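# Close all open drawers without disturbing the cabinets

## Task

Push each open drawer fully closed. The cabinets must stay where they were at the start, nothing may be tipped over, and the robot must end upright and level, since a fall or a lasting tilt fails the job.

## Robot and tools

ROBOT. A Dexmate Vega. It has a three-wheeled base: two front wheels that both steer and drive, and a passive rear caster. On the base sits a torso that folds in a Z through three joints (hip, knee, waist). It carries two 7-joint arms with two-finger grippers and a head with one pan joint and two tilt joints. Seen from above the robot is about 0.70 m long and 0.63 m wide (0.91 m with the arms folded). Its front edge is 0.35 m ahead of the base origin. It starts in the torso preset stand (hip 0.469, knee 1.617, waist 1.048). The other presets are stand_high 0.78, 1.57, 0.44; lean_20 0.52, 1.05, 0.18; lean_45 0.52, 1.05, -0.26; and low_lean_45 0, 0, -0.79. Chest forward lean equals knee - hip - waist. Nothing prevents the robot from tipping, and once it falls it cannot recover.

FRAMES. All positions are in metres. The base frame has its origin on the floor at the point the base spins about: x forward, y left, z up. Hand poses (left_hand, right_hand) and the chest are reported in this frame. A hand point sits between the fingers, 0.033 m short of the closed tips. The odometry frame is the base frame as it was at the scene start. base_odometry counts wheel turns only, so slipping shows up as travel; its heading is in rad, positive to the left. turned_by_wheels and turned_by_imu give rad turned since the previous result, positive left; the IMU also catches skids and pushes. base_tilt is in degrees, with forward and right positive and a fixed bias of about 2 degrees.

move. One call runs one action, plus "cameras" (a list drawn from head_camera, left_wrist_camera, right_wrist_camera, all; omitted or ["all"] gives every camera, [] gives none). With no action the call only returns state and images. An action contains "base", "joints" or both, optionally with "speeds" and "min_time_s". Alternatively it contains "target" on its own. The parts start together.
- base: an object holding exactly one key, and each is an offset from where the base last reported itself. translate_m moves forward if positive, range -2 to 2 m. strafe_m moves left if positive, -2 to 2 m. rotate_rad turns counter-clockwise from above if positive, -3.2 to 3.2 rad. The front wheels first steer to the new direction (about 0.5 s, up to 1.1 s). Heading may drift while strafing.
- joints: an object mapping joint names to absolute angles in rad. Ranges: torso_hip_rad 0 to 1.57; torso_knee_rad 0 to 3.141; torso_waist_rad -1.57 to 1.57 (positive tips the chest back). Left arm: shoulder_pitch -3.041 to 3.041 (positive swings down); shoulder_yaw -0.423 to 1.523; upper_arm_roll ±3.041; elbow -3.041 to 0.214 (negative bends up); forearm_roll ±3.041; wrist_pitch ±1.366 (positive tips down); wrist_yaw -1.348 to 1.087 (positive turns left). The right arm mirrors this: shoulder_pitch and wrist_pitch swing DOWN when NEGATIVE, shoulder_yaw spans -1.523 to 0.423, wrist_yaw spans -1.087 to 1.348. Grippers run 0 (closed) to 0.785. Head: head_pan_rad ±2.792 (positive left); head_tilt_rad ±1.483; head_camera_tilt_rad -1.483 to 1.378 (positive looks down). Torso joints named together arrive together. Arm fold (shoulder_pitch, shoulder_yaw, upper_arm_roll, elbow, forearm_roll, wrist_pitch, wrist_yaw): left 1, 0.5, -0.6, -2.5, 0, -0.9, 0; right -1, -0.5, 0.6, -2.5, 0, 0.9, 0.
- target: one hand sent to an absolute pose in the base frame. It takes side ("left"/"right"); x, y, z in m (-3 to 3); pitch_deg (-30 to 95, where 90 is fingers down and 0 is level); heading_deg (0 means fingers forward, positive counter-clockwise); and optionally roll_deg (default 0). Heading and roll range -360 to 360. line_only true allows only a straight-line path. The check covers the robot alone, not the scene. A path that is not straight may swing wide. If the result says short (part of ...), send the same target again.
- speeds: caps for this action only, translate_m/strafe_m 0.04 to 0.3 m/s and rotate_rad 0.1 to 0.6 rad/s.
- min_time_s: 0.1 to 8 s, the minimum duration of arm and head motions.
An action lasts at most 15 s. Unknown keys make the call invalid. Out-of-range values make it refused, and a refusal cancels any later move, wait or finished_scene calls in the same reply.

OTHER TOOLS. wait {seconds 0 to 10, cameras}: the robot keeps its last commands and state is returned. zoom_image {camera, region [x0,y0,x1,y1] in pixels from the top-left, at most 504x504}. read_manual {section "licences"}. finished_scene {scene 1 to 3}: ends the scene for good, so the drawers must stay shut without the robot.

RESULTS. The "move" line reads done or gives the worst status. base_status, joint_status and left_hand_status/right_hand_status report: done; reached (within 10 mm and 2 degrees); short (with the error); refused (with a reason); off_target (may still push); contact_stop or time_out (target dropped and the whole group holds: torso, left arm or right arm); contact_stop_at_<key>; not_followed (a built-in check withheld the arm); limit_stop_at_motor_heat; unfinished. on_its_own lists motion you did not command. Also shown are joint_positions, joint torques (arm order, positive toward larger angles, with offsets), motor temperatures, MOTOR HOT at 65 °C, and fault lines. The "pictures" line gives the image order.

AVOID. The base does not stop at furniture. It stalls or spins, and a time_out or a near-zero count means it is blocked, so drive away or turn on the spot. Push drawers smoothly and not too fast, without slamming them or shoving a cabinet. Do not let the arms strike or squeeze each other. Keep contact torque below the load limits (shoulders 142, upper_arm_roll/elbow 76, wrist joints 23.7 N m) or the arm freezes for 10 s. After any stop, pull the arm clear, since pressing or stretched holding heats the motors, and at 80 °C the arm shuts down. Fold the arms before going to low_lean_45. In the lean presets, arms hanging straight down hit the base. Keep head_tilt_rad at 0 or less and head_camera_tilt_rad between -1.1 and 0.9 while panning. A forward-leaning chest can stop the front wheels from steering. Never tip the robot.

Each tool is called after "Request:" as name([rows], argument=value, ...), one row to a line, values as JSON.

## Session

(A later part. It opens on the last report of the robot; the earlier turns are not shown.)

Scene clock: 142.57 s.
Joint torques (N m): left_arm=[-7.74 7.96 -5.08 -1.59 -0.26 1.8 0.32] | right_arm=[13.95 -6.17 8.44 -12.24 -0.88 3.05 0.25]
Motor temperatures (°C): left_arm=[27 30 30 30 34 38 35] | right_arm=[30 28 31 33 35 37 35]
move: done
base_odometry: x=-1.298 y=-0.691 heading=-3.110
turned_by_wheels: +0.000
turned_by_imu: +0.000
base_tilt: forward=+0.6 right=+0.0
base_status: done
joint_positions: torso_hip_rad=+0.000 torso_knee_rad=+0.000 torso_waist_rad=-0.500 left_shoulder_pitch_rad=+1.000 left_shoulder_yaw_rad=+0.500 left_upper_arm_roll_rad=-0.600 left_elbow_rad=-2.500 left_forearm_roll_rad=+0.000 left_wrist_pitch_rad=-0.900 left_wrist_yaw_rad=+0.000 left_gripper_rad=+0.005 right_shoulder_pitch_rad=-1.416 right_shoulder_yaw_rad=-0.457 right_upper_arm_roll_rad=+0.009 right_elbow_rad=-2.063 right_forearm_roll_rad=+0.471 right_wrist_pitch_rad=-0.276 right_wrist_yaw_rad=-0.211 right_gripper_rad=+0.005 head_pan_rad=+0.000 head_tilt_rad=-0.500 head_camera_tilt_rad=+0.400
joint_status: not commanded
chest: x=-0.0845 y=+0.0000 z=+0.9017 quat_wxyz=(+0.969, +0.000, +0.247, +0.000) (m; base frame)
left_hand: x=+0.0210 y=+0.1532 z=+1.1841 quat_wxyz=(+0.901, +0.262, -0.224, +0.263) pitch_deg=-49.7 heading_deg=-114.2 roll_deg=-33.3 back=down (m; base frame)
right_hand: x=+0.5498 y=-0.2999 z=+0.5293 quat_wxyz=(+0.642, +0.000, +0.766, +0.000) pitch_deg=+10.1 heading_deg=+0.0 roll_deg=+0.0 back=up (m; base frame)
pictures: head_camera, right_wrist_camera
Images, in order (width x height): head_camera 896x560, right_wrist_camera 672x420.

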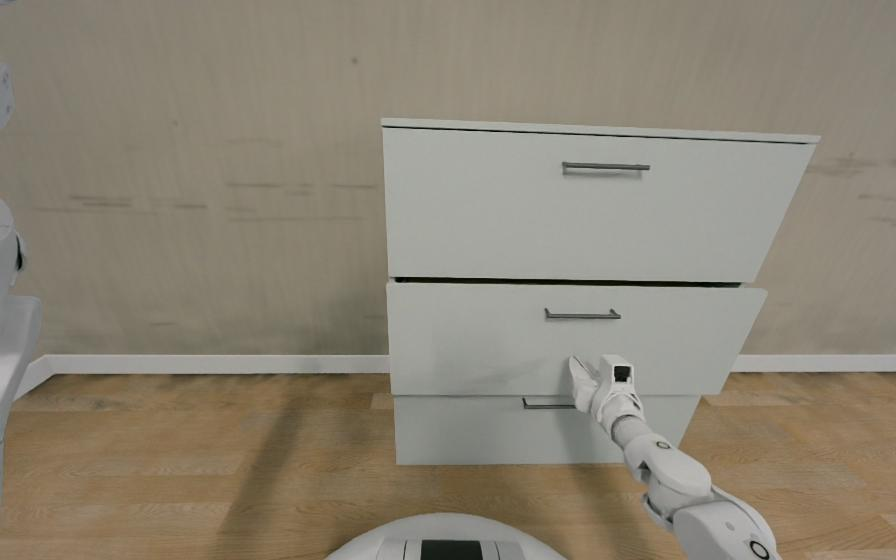

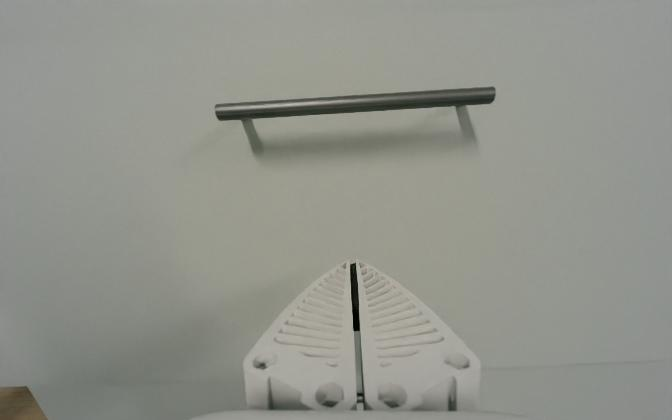

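Request:
move(base={"translate_m":0.08}, speeds={"translate_m":0.13}, cameras=["head_camera","right_wrist_camera"])

Scene clock: 146.83 s.
Joint torques (N m): left_arm=[-6.62 7.91 -5.47 -4.14 -0.35 1.58 0.83] | right_arm=[14.86 -5.96 8.12 -12.55 -0.92 3.4 0.06]
Motor temperatures (°C): left_arm=[27 30 30 30 34 38 35] | right_arm=[30 28 31 33 35 37 35]
move: done
base_odometry: x=-1.378 y=-0.694 heading=-3.110
turned_by_wheels: +0.000
turned_by_imu: +0.000
base_tilt: forward=+0.7 right=-0.1
base_status: done
joint_positions: torso_hip_rad=+0.000 torso_knee_rad=+0.000 torso_waist_rad=-0.500 left_shoulder_pitch_rad=+1.000 left_shoulder_yaw_rad=+0.500 left_upper_arm_roll_rad=-0.600 left_elbow_rad=-2.500 left_forearm_roll_rad=+0.000 left_wrist_pitch_rad=-0.900 left_wrist_yaw_rad=+0.000 left_gripper_rad=+0.005 right_shoulder_pitch_rad=-1.416 right_shoulder_yaw_rad=-0.457 right_upper_arm_roll_rad=+0.009 right_elbow_rad=-2.063 right_forearm_roll_rad=+0.471 right_wrist_pitch_rad=-0.277 right_wrist_yaw_rad=-0.211 right_gripper_rad=+0.005 head_pan_rad=+0.000 head_tilt_rad=-0.500 head_camera_tilt_rad=+0.400
joint_status: not commanded
chest: x=-0.0845 y=+0.0000 z=+0.9017 quat_wxyz=(+0.969, +0.000, +0.247, +0.000) (m; base frame)
left_hand: x=+0.0210 y=+0.1532 z=+1.1841 quat_wxyz=(+0.901, +0.262, -0.224, +0.263) pitch_deg=-49.7 heading_deg=-114.2 roll_deg=-33.3 back=down (m; base frame)
right_hand: x=+0.5497 y=-0.2999 z=+0.5292 quat_wxyz=(+0.642, +0.000, +0.767, +0.000) pitch_deg=+10.1 heading_deg=+0.0 roll_deg=+0.0 back=up (m; base frame)
pictures: head_camera, right_wrist_camera
Images, in order (width x height): head_camera 896x560, right_wrist_camera 672x420.

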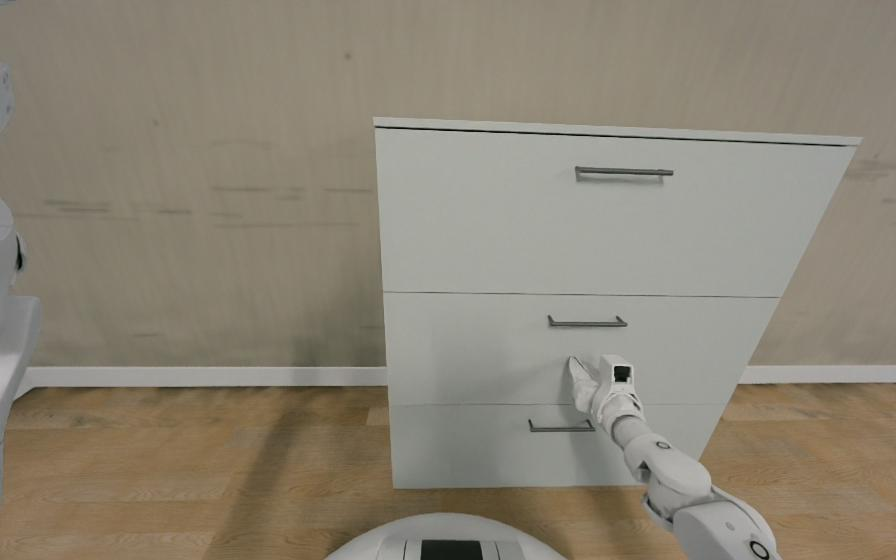

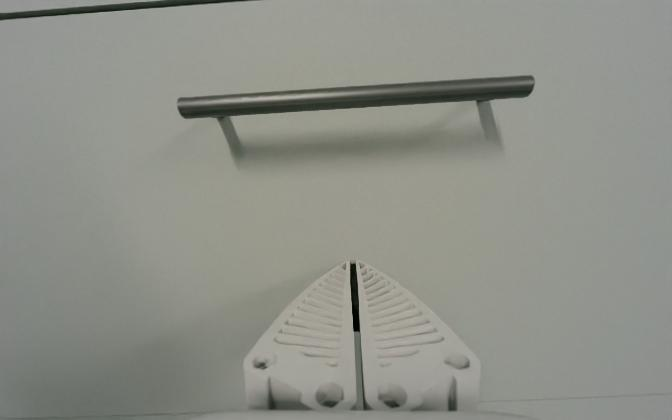

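Request:
move(base={"translate_m":0.02}, speeds={"translate_m":0.1}, cameras=["head_camera","right_wrist_camera"])

Scene clock: 151.87 s.
Joint torques (N m): left_arm=[-8.51 6.84 -3.36 -1.08 -0.34 1.09 0.79] | right_arm=[17.08 -5.76 8.16 -11.81 -1.04 5.23 1.54]
Motor temperatures (°C): left_arm=[27 30 30 30 34 38 35] | right_arm=[30 28 31 33 34 37 35]
move: done
base_odometry: x=-1.398 y=-0.695 heading=-3.111
turned_by_wheels: -0.001
turned_by_imu: -0.001
base_tilt: forward=+0.6 right=-0.1
base_status: done
joint_positions: torso_hip_rad=+0.000 torso_knee_rad=+0.000 torso_waist_rad=-0.500 left_shoulder_pitch_rad=+1.000 left_shoulder_yaw_rad=+0.500 left_upper_arm_roll_rad=-0.600 left_elbow_rad=-2.500 left_forearm_roll_rad=+0.000 left_wrist_pitch_rad=-0.900 left_wrist_yaw_rad=+0.000 left_gripper_rad=+0.005 right_shoulder_pitch_rad=-1.416 right_shoulder_yaw_rad=-0.457 right_upper_arm_roll_rad=+0.009 right_elbow_rad=-2.063 right_forearm_roll_rad=+0.471 right_wrist_pitch_rad=-0.277 right_wrist_yaw_rad=-0.211 right_gripper_rad=+0.005 head_pan_rad=+0.000 head_tilt_rad=-0.500 head_camera_tilt_rad=+0.400
joint_status: not commanded
chest: x=-0.0846 y=+0.0000 z=+0.9017 quat_wxyz=(+0.969, +0.000, +0.247, +0.000) (m; base frame)
left_hand: x=+0.0210 y=+0.1532 z=+1.1841 quat_wxyz=(+0.901, +0.262, -0.224, +0.263) pitch_deg=-49.7 heading_deg=-114.2 roll_deg=-33.3 back=down (m; base frame)
right_hand: x=+0.5496 y=-0.3000 z=+0.5288 quat_wxyz=(+0.642, +0.000, +0.767, +0.000) pitch_deg=+10.1 heading_deg=+0.0 roll_deg=+0.0 back=up (m; base frame)
pictures: head_camera, right_wrist_camera
Images, in order (width x height): head_camera 896x560, right_wrist_camera 672x420.

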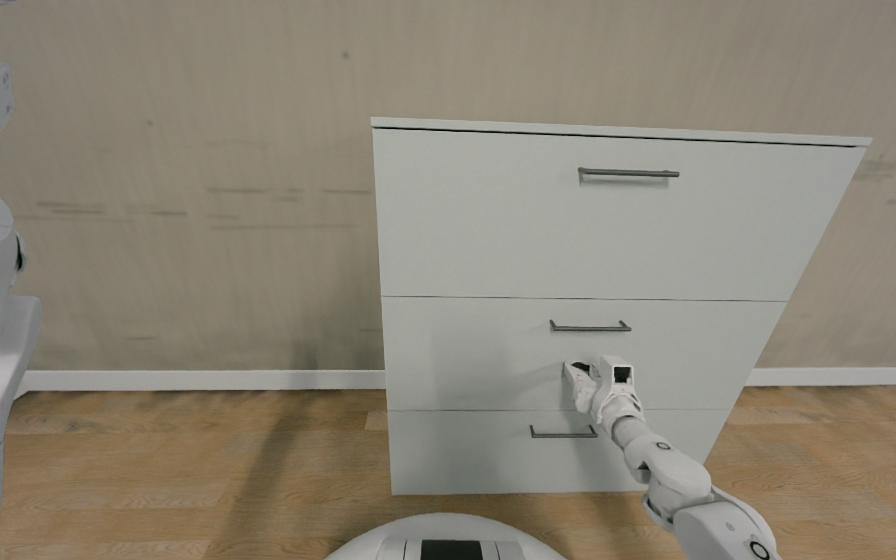

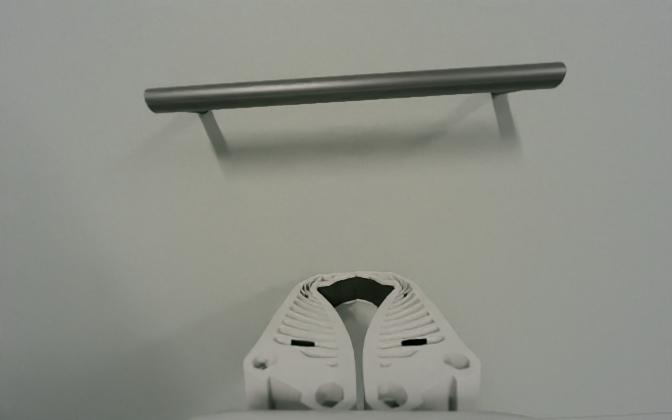

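Request:
move(base={"translate_m":-0.5}, cameras=[])

Request:
move(base={"rotate_rad":-1.473}, cameras=["head_camera"])

Scene clock: 162.17 s.
Joint torques (N m): left_arm=[-10.41 6.5 -4.15 -2.77 -0.66 1.86 0.93] | right_arm=[14.45 -6.17 7.9 -11.59 -0.82 2.91 0.38]
Motor temperatures (°C): left_arm=[27 30 30 30 34 38 35] | right_arm=[31 28 31 33 34 38 35]
move: done
base_odometry: x=-0.898 y=-0.677 heading=-3.112
turned_by_wheels: +0.000
turned_by_imu: +0.000
base_tilt: forward=+0.6 right=-0.1
base_status: done
joint_positions: torso_hip_rad=+0.000 torso_knee_rad=+0.000 torso_waist_rad=-0.500 left_shoulder_pitch_rad=+1.000 left_shoulder_yaw_rad=+0.500 left_upper_arm_roll_rad=-0.600 left_elbow_rad=-2.500 left_forearm_roll_rad=+0.000 left_wrist_pitch_rad=-0.900 left_wrist_yaw_rad=+0.000 left_gripper_rad=+0.005 right_shoulder_pitch_rad=-1.416 right_shoulder_yaw_rad=-0.457 right_upper_arm_roll_rad=+0.009 right_elbow_rad=-2.063 right_forearm_roll_rad=+0.471 right_wrist_pitch_rad=-0.276 right_wrist_yaw_rad=-0.211 right_gripper_rad=+0.005 head_pan_rad=+0.000 head_tilt_rad=-0.500 head_camera_tilt_rad=+0.400
joint_status: not commanded
chest: x=-0.0845 y=+0.0000 z=+0.9017 quat_wxyz=(+0.969, +0.000, +0.247, +0.000) (m; base frame)
left_hand: x=+0.0210 y=+0.1532 z=+1.1841 quat_wxyz=(+0.901, +0.262, -0.224, +0.263) pitch_deg=-49.7 heading_deg=-114.2 roll_deg=-33.3 back=down (m; base frame)
right_hand: x=+0.5498 y=-0.2999 z=+0.5293 quat_wxyz=(+0.642, +0.000, +0.766, +0.000) pitch_deg=+10.1 heading_deg=+0.0 roll_deg=+0.0 back=up (m; base frame)
pictures: none
No camera images: "cameras" was empty.

Scene clock: 166.20 s.
Joint torques (N m): left_arm=[-7.91 7.77 -3.89 -2.31 -0.49 1.81 1.04] | right_arm=[13.52 -5.87 7.9 -11.58 -0.9 2.32 0.2]
Motor temperatures (°C): left_arm=[27 30 30 30 34 38 35] | right_arm=[31 28 31 33 34 37 35]
move: done
base_odometry: x=-0.899 y=-0.678 heading=+1.696
turned_by_wheels: -1.475
turned_by_imu: -1.447
base_tilt: forward=+0.6 right=-0.1
base_status: done
joint_positions: torso_hip_rad=+0.000 torso_knee_rad=+0.000 torso_waist_rad=-0.500 left_shoulder_pitch_rad=+1.000 left_shoulder_yaw_rad=+0.500 left_upper_arm_roll_rad=-0.600 left_elbow_rad=-2.500 left_forearm_roll_rad=+0.000 left_wrist_pitch_rad=-0.900 left_wrist_yaw_rad=+0.000 left_gripper_rad=+0.005 right_shoulder_pitch_rad=-1.416 right_shoulder_yaw_rad=-0.457 right_upper_arm_roll_rad=+0.009 right_elbow_rad=-2.063 right_forearm_roll_rad=+0.471 right_wrist_pitch_rad=-0.276 right_wrist_yaw_rad=-0.211 right_gripper_rad=+0.005 head_pan_rad=+0.000 head_tilt_rad=-0.500 head_camera_tilt_rad=+0.400
joint_status: not commanded
chest: x=-0.0845 y=+0.0000 z=+0.9017 quat_wxyz=(+0.969, +0.000, +0.247, +0.000) (m; base frame)
left_hand: x=+0.0210 y=+0.1532 z=+1.1841 quat_wxyz=(+0.901, +0.262, -0.224, +0.263) pitch_deg=-49.7 heading_deg=-114.2 roll_deg=-33.3 back=down (m; base frame)
right_hand: x=+0.5498 y=-0.2999 z=+0.5293 quat_wxyz=(+0.642, +0.000, +0.766, +0.000) pitch_deg=+10.1 heading_deg=+0.0 roll_deg=+0.0 back=up (m; base frame)
pictures: head_camera
Images, in order (width x height): head_camera 896x560.

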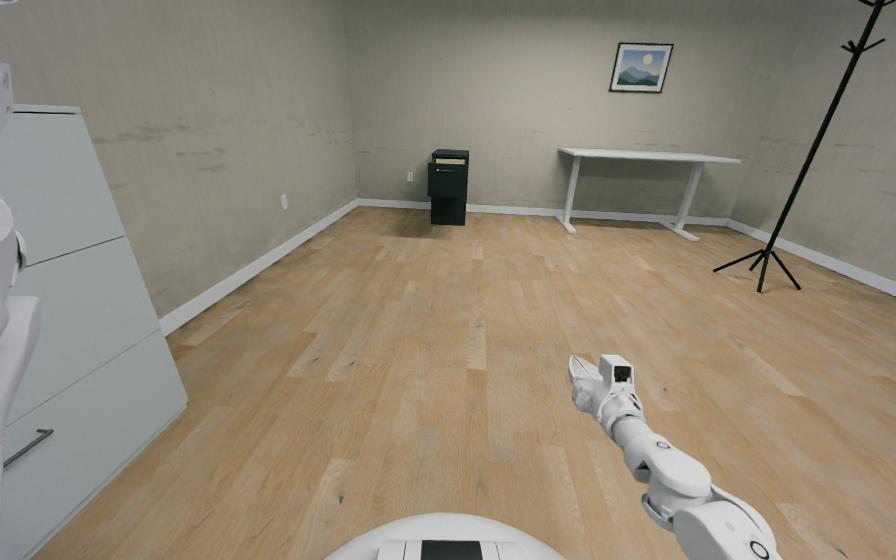

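Request:
move(base={"translate_m":1.9}, cameras=[])

Request:
move(base={"strafe_m":0.3}, cameras=["head_camera"])

Scene clock: 179.33 s.
Joint torques (N m): left_arm=[-7.16 8.35 -6.24 -0.68 -0.57 1.75 1.06] | right_arm=[13.18 -6.76 8.14 -11.78 -0.92 2.43 0.12]
Motor temperatures (°C): left_arm=[27 30 30 30 34 38 35] | right_arm=[31 28 30 33 34 37 35]
move: done
base_odometry: x=-1.142 y=+1.207 heading=+1.696
turned_by_wheels: -0.001
turned_by_imu: +0.002
base_tilt: forward=+0.6 right=-0.1
base_status: done
joint_positions: torso_hip_rad=+0.000 torso_knee_rad=+0.000 torso_waist_rad=-0.500 left_shoulder_pitch_rad=+1.000 left_shoulder_yaw_rad=+0.500 left_upper_arm_roll_rad=-0.600 left_elbow_rad=-2.500 left_forearm_roll_rad=+0.000 left_wrist_pitch_rad=-0.900 left_wrist_yaw_rad=+0.000 left_gripper_rad=+0.005 right_shoulder_pitch_rad=-1.416 right_shoulder_yaw_rad=-0.457 right_upper_arm_roll_rad=+0.009 right_elbow_rad=-2.063 right_forearm_roll_rad=+0.471 right_wrist_pitch_rad=-0.276 right_wrist_yaw_rad=-0.211 right_gripper_rad=+0.005 head_pan_rad=+0.000 head_tilt_rad=-0.500 head_camera_tilt_rad=+0.400
joint_status: not commanded
chest: x=-0.0845 y=+0.0000 z=+0.9017 quat_wxyz=(+0.969, +0.000, +0.247, +0.000) (m; base frame)
left_hand: x=+0.0211 y=+0.1532 z=+1.1841 quat_wxyz=(+0.901, +0.262, -0.224, +0.263) pitch_deg=-49.7 heading_deg=-114.2 roll_deg=-33.3 back=down (m; base frame)
right_hand: x=+0.5498 y=-0.2999 z=+0.5293 quat_wxyz=(+0.642, +0.000, +0.766, +0.000) pitch_deg=+10.1 heading_deg=+0.0 roll_deg=+0.0 back=up (m; base frame)
pictures: none
No camera images: "cameras" was empty.

Scene clock: 182.50 s.
Joint torques (N m): left_arm=[-7.27 6.6 -6.82 -2.67 0.22 1.68 0.29] | right_arm=[13.65 -5.59 7.74 -11.87 -0.81 2.1 0.07]
Motor temperatures (°C): left_arm=[27 30 30 30 34 38 35] | right_arm=[31 28 30 33 34 37 35]
move: done
base_odometry: x=-1.439 y=+1.168 heading=+1.698
turned_by_wheels: +0.003
turned_by_imu: -0.001
base_tilt: forward=+0.6 right=-0.1
base_status: done
joint_positions: torso_hip_rad=+0.000 torso_knee_rad=+0.000 torso_waist_rad=-0.500 left_shoulder_pitch_rad=+1.000 left_shoulder_yaw_rad=+0.500 left_upper_arm_roll_rad=-0.600 left_elbow_rad=-2.500 left_forearm_roll_rad=+0.000 left_wrist_pitch_rad=-0.900 left_wrist_yaw_rad=+0.000 left_gripper_rad=+0.005 right_shoulder_pitch_rad=-1.416 right_shoulder_yaw_rad=-0.457 right_upper_arm_roll_rad=+0.009 right_elbow_rad=-2.063 right_forearm_roll_rad=+0.471 right_wrist_pitch_rad=-0.276 right_wrist_yaw_rad=-0.211 right_gripper_rad=+0.005 head_pan_rad=+0.000 head_tilt_rad=-0.500 head_camera_tilt_rad=+0.400
joint_status: not commanded
chest: x=-0.0845 y=+0.0000 z=+0.9017 quat_wxyz=(+0.969, +0.000, +0.247, +0.000) (m; base frame)
left_hand: x=+0.0211 y=+0.1532 z=+1.1841 quat_wxyz=(+0.901, +0.262, -0.224, +0.263) pitch_deg=-49.7 heading_deg=-114.2 roll_deg=-33.3 back=down (m; base frame)
right_hand: x=+0.5498 y=-0.2999 z=+0.5293 quat_wxyz=(+0.642, +0.000, +0.766, +0.000) pitch_deg=+10.1 heading_deg=+0.0 roll_deg=+0.0 back=up (m; base frame)
pictures: head_camera
Images, in order (width x height): head_camera 896x560.

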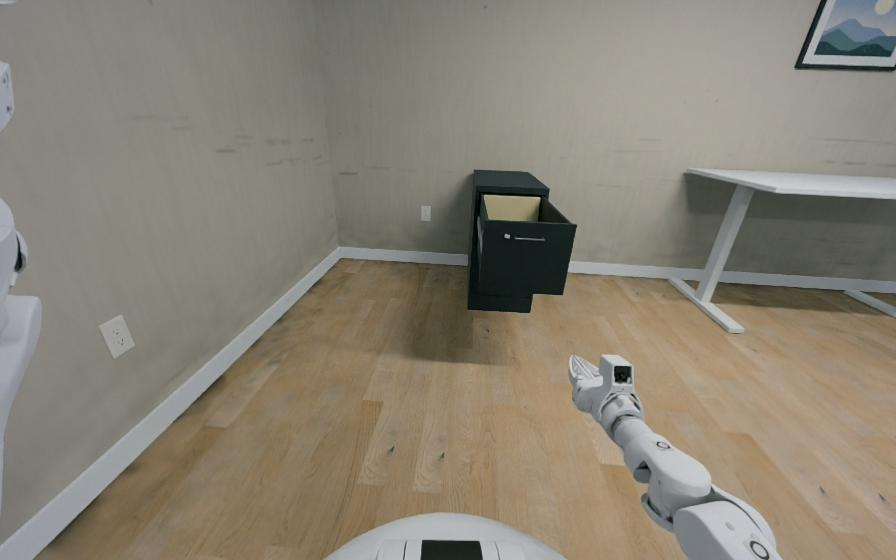

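Request:
move(base={"translate_m":0.4}, cameras=["head_camera"])

Request:
move(base={"translate_m":0.56}, speeds={"translate_m":0.13}, cameras=["head_camera","right_wrist_camera"])

Scene clock: 193.93 s.
Joint torques (N m): left_arm=[-7.6 6.93 -5.78 -3.34 -0.16 1.73 0.56] | right_arm=[13.3 -6.18 7.82 -11.85 -0.7 2.33 0.15]
Motor temperatures (°C): left_arm=[27 30 30 30 34 38 35] | right_arm=[31 28 30 33 34 37 35]
move: done
base_odometry: x=-1.490 y=+1.565 heading=+1.698
turned_by_wheels: -0.001
turned_by_imu: -0.001
base_tilt: forward=+0.6 right=+0.0
base_status: done
joint_positions: torso_hip_rad=+0.000 torso_knee_rad=+0.000 torso_waist_rad=-0.500 left_shoulder_pitch_rad=+1.000 left_shoulder_yaw_rad=+0.500 left_upper_arm_roll_rad=-0.600 left_elbow_rad=-2.500 left_forearm_roll_rad=+0.000 left_wrist_pitch_rad=-0.900 left_wrist_yaw_rad=+0.000 left_gripper_rad=+0.005 right_shoulder_pitch_rad=-1.416 right_shoulder_yaw_rad=-0.457 right_upper_arm_roll_rad=+0.009 right_elbow_rad=-2.063 right_forearm_roll_rad=+0.471 right_wrist_pitch_rad=-0.276 right_wrist_yaw_rad=-0.211 right_gripper_rad=+0.005 head_pan_rad=+0.000 head_tilt_rad=-0.500 head_camera_tilt_rad=+0.400
joint_status: not commanded
chest: x=-0.0845 y=+0.0000 z=+0.9017 quat_wxyz=(+0.969, +0.000, +0.247, +0.000) (m; base frame)
left_hand: x=+0.0211 y=+0.1532 z=+1.1841 quat_wxyz=(+0.901, +0.262, -0.224, +0.263) pitch_deg=-49.7 heading_deg=-114.2 roll_deg=-33.3 back=down (m; base frame)
right_hand: x=+0.5498 y=-0.2999 z=+0.5293 quat_wxyz=(+0.642, +0.000, +0.766, +0.000) pitch_deg=+10.1 heading_deg=+0.0 roll_deg=+0.0 back=up (m; base frame)
pictures: head_camera
Images, in order (width x height): head_camera 896x560.

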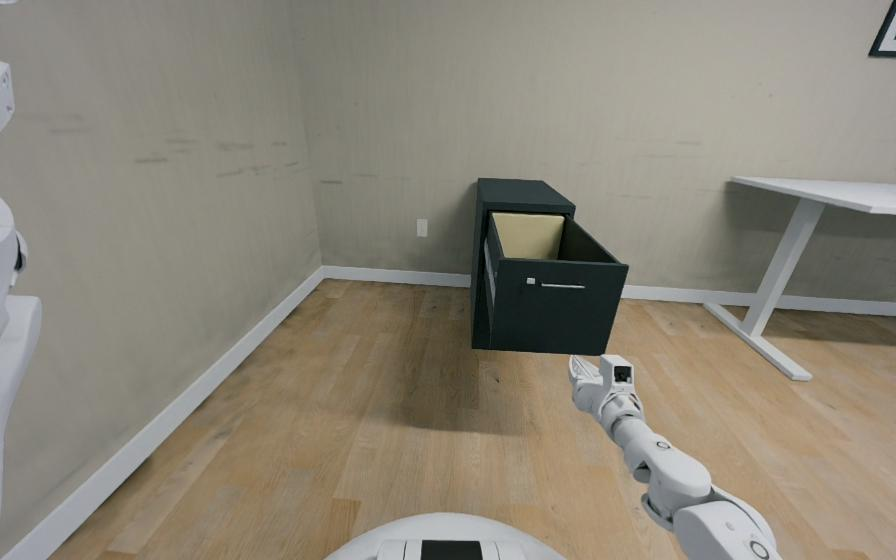

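Scene clock: 199.13 s.
Joint torques (N m): left_arm=[-5.33 7.62 -6.79 -2.9 -1.22 1.15 1.08] | right_arm=[12.52 -6.34 7.86 -10.25 -0.83 2.56 0.39]
Motor temperatures (°C): left_arm=[27 30 30 30 34 38 35] | right_arm=[31 28 30 33 34 37 35]
move: done
base_odometry: x=-1.562 y=+2.120 heading=+1.697
turned_by_wheels: -0.001
turned_by_imu: +0.001
base_tilt: forward=+0.6 right=-0.1
base_status: done
joint_positions: torso_hip_rad=+0.000 torso_knee_rad=+0.000 torso_waist_rad=-0.500 left_shoulder_pitch_rad=+1.000 left_shoulder_yaw_rad=+0.500 left_upper_arm_roll_rad=-0.600 left_elbow_rad=-2.500 left_forearm_roll_rad=+0.000 left_wrist_pitch_rad=-0.900 left_wrist_yaw_rad=+0.000 left_gripper_rad=+0.005 right_shoulder_pitch_rad=-1.416 right_shoulder_yaw_rad=-0.457 right_upper_arm_roll_rad=+0.009 right_elbow_rad=-2.063 right_forearm_roll_rad=+0.471 right_wrist_pitch_rad=-0.276 right_wrist_yaw_rad=-0.211 right_gripper_rad=+0.005 head_pan_rad=+0.000 head_tilt_rad=-0.500 head_camera_tilt_rad=+0.400
joint_status: not commanded
chest: x=-0.0845 y=+0.0000 z=+0.9017 quat_wxyz=(+0.969, +0.000, +0.247, +0.000) (m; base frame)
left_hand: x=+0.0211 y=+0.1532 z=+1.1841 quat_wxyz=(+0.901, +0.262, -0.224, +0.263) pitch_deg=-49.7 heading_deg=-114.2 roll_deg=-33.3 back=down (m; base frame)
right_hand: x=+0.5498 y=-0.2999 z=+0.5293 quat_wxyz=(+0.642, +0.000, +0.766, +0.000) pitch_deg=+10.1 heading_deg=+0.0 roll_deg=+0.0 back=up (m; base frame)
pictures: head_camera, right_wrist_camera
Images, in order (width x height): head_camera 896x560, right_wrist_camera 672x420.

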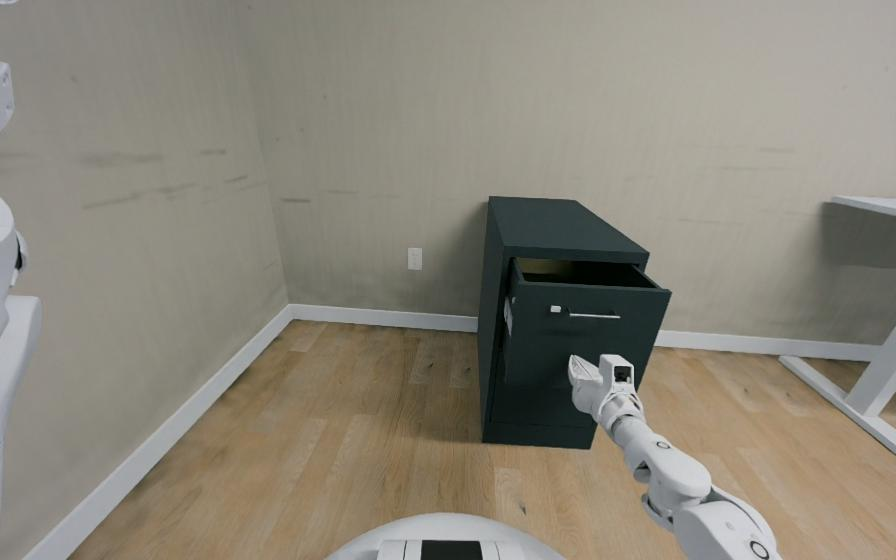

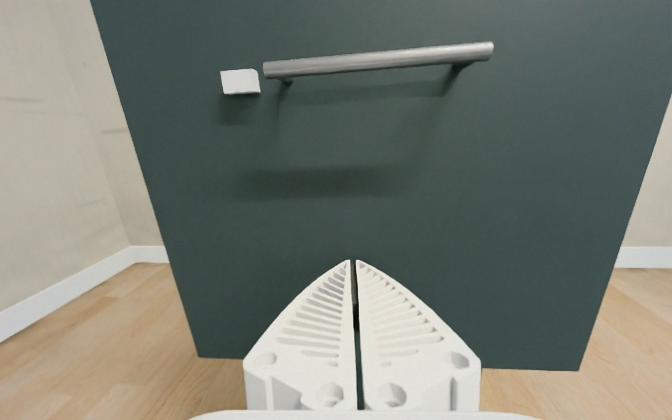

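Request:
move(base={"translate_m":0.13}, speeds={"translate_m":0.13}, cameras=["head_camera","right_wrist_camera"])

Scene clock: 204.57 s.
Joint torques (N m): left_arm=[-5.54 4.22 -5.31 -4.35 -0.96 0.99 1.26] | right_arm=[12.88 -5.38 7.9 -11.15 -0.7 2.62 0.33]
Motor temperatures (°C): left_arm=[27 30 30 30 34 38 35] | right_arm=[31 28 30 33 34 37 35]
move: done
base_odometry: x=-1.578 y=+2.249 heading=+1.696
turned_by_wheels: -0.001
turned_by_imu: +0.000
base_tilt: forward=+0.7 right=-0.1
base_status: done
joint_positions: torso_hip_rad=+0.000 torso_knee_rad=+0.000 torso_waist_rad=-0.500 left_shoulder_pitch_rad=+1.000 left_shoulder_yaw_rad=+0.500 left_upper_arm_roll_rad=-0.600 left_elbow_rad=-2.500 left_forearm_roll_rad=+0.000 left_wrist_pitch_rad=-0.900 left_wrist_yaw_rad=+0.000 left_gripper_rad=+0.005 right_shoulder_pitch_rad=-1.416 right_shoulder_yaw_rad=-0.457 right_upper_arm_roll_rad=+0.009 right_elbow_rad=-2.063 right_forearm_roll_rad=+0.471 right_wrist_pitch_rad=-0.276 right_wrist_yaw_rad=-0.211 right_gripper_rad=+0.005 head_pan_rad=+0.000 head_tilt_rad=-0.500 head_camera_tilt_rad=+0.400
joint_status: not commanded
chest: x=-0.0845 y=+0.0000 z=+0.9017 quat_wxyz=(+0.969, +0.000, +0.247, +0.000) (m; base frame)
left_hand: x=+0.0211 y=+0.1532 z=+1.1841 quat_wxyz=(+0.901, +0.262, -0.224, +0.263) pitch_deg=-49.7 heading_deg=-114.2 roll_deg=-33.3 back=down (m; base frame)
right_hand: x=+0.5498 y=-0.2999 z=+0.5293 quat_wxyz=(+0.642, +0.000, +0.766, +0.000) pitch_deg=+10.1 heading_deg=+0.0 roll_deg=+0.0 back=up (m; base frame)
pictures: head_camera, right_wrist_camera
Images, in order (width x height): head_camera 896x560, right_wrist_camera 672x420.

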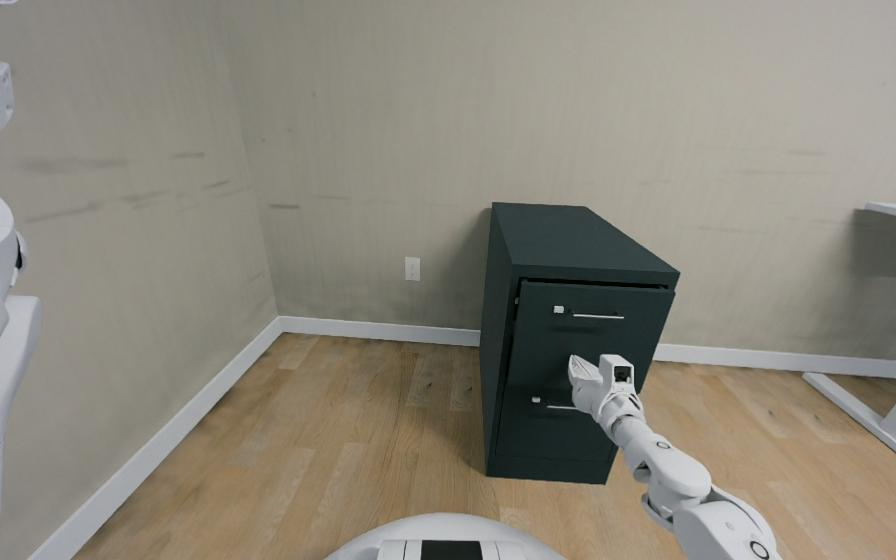

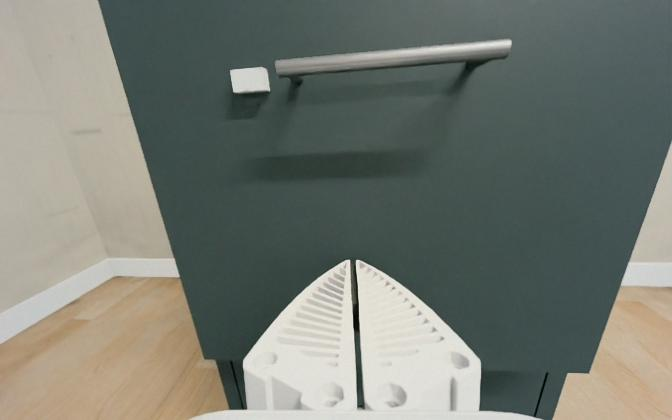

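Request:
move(base={"translate_m":0.055}, speeds={"translate_m":0.1}, cameras=["head_camera","right_wrist_camera"])

Scene clock: 208.77 s.
Joint torques (N m): left_arm=[-8.18 5.96 -4.93 -3.39 -0.47 1.19 1.25] | right_arm=[17.53 -5.03 7.72 -10.9 -1.44 5.33 -0.21]
Motor temperatures (°C): left_arm=[27 30 30 30 34 38 35] | right_arm=[31 28 30 33 34 37 35]
move: done
base_odometry: x=-1.585 y=+2.303 heading=+1.695
turned_by_wheels: -0.001
turned_by_imu: -0.001
base_tilt: forward=+0.6 right=-0.1
base_status: done
joint_positions: torso_hip_rad=+0.000 torso_knee_rad=+0.000 torso_waist_rad=-0.500 left_shoulder_pitch_rad=+1.000 left_shoulder_yaw_rad=+0.500 left_upper_arm_roll_rad=-0.600 left_elbow_rad=-2.500 left_forearm_roll_rad=+0.000 left_wrist_pitch_rad=-0.900 left_wrist_yaw_rad=+0.000 left_gripper_rad=+0.005 right_shoulder_pitch_rad=-1.416 right_shoulder_yaw_rad=-0.457 right_upper_arm_roll_rad=+0.009 right_elbow_rad=-2.063 right_forearm_roll_rad=+0.471 right_wrist_pitch_rad=-0.277 right_wrist_yaw_rad=-0.211 right_gripper_rad=+0.005 head_pan_rad=+0.000 head_tilt_rad=-0.500 head_camera_tilt_rad=+0.400
joint_status: not commanded
chest: x=-0.0845 y=+0.0000 z=+0.9017 quat_wxyz=(+0.969, +0.000, +0.247, +0.000) (m; base frame)
left_hand: x=+0.0210 y=+0.1532 z=+1.1841 quat_wxyz=(+0.901, +0.262, -0.224, +0.263) pitch_deg=-49.7 heading_deg=-114.2 roll_deg=-33.3 back=down (m; base frame)
right_hand: x=+0.5496 y=-0.2998 z=+0.5288 quat_wxyz=(+0.642, +0.000, +0.767, +0.000) pitch_deg=+10.1 heading_deg=+0.0 roll_deg=+0.0 back=up (m; base frame)
pictures: head_camera, right_wrist_camera
Images, in order (width x height): head_camera 896x560, right_wrist_camera 672x420.

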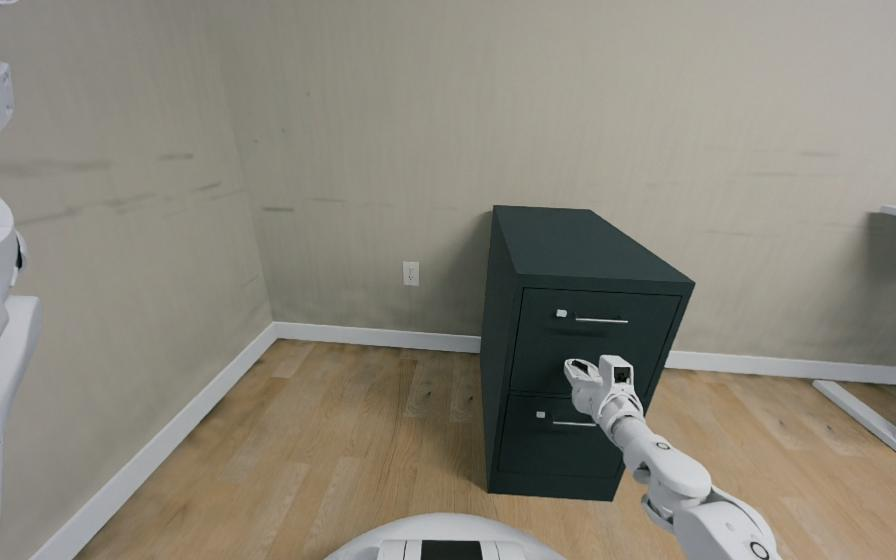

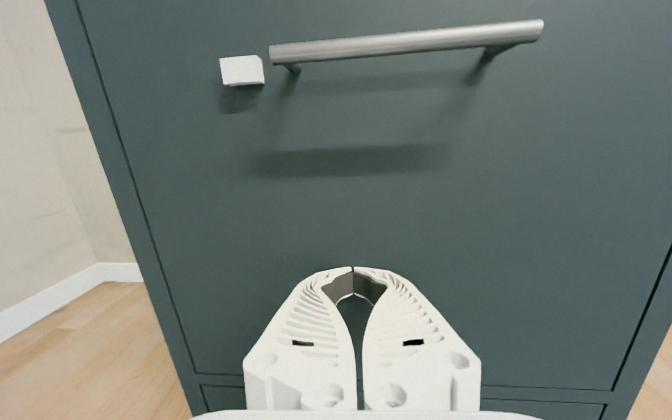

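Closed flush. Back off and finish.

Request:
move(base={"translate_m":-0.2}, cameras=["head_camera"])

Request:
finished_scene(scene=3)

Scene clock: 213.33 s.
Joint torques (N m): left_arm=[-6.92 5.69 -3.97 -2.98 -0.44 1.38 0.77] | right_arm=[13.87 -6.73 8.34 -11.6 -0.88 2.97 -0.06]
Motor temperatures (°C): left_arm=[27 30 30 30 34 38 35] | right_arm=[31 28 30 33 34 37 35]
move: done
base_odometry: x=-1.560 y=+2.105 heading=+1.695
turned_by_wheels: +0.000
turned_by_imu: +0.001
base_tilt: forward=+0.6 right=-0.1
base_status: done
joint_positions: torso_hip_rad=+0.000 torso_knee_rad=+0.000 torso_waist_rad=-0.500 left_shoulder_pitch_rad=+1.000 left_shoulder_yaw_rad=+0.500 left_upper_arm_roll_rad=-0.600 left_elbow_rad=-2.500 left_forearm_roll_rad=+0.000 left_wrist_pitch_rad=-0.900 left_wrist_yaw_rad=+0.000 left_gripper_rad=+0.005 right_shoulder_pitch_rad=-1.416 right_shoulder_yaw_rad=-0.457 right_upper_arm_roll_rad=+0.009 right_elbow_rad=-2.063 right_forearm_roll_rad=+0.471 right_wrist_pitch_rad=-0.276 right_wrist_yaw_rad=-0.211 right_gripper_rad=+0.005 head_pan_rad=+0.000 head_tilt_rad=-0.500 head_camera_tilt_rad=+0.400
joint_status: not commanded
chest: x=-0.0845 y=+0.0000 z=+0.9017 quat_wxyz=(+0.969, +0.000, +0.247, +0.000) (m; base frame)
left_hand: x=+0.0210 y=+0.1532 z=+1.1841 quat_wxyz=(+0.901, +0.262, -0.224, +0.263) pitch_deg=-49.7 heading_deg=-114.2 roll_deg=-33.3 back=down (m; base frame)
right_hand: x=+0.5498 y=-0.2998 z=+0.5293 quat_wxyz=(+0.642, +0.000, +0.766, +0.000) pitch_deg=+10.1 heading_deg=+0.0 roll_deg=+0.0 back=up (m; base frame)
pictures: head_camera
Images, in order (width x height): head_camera 896x560.

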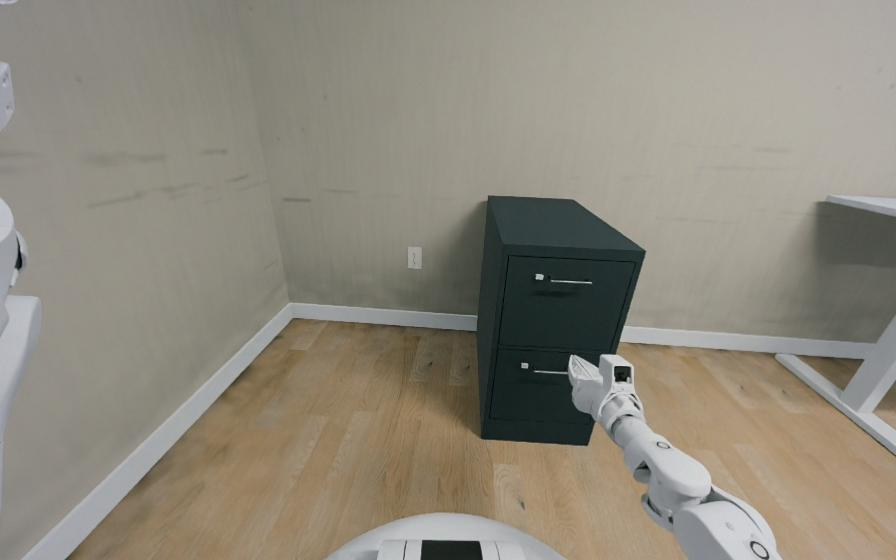

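The scene is finished: the task was done.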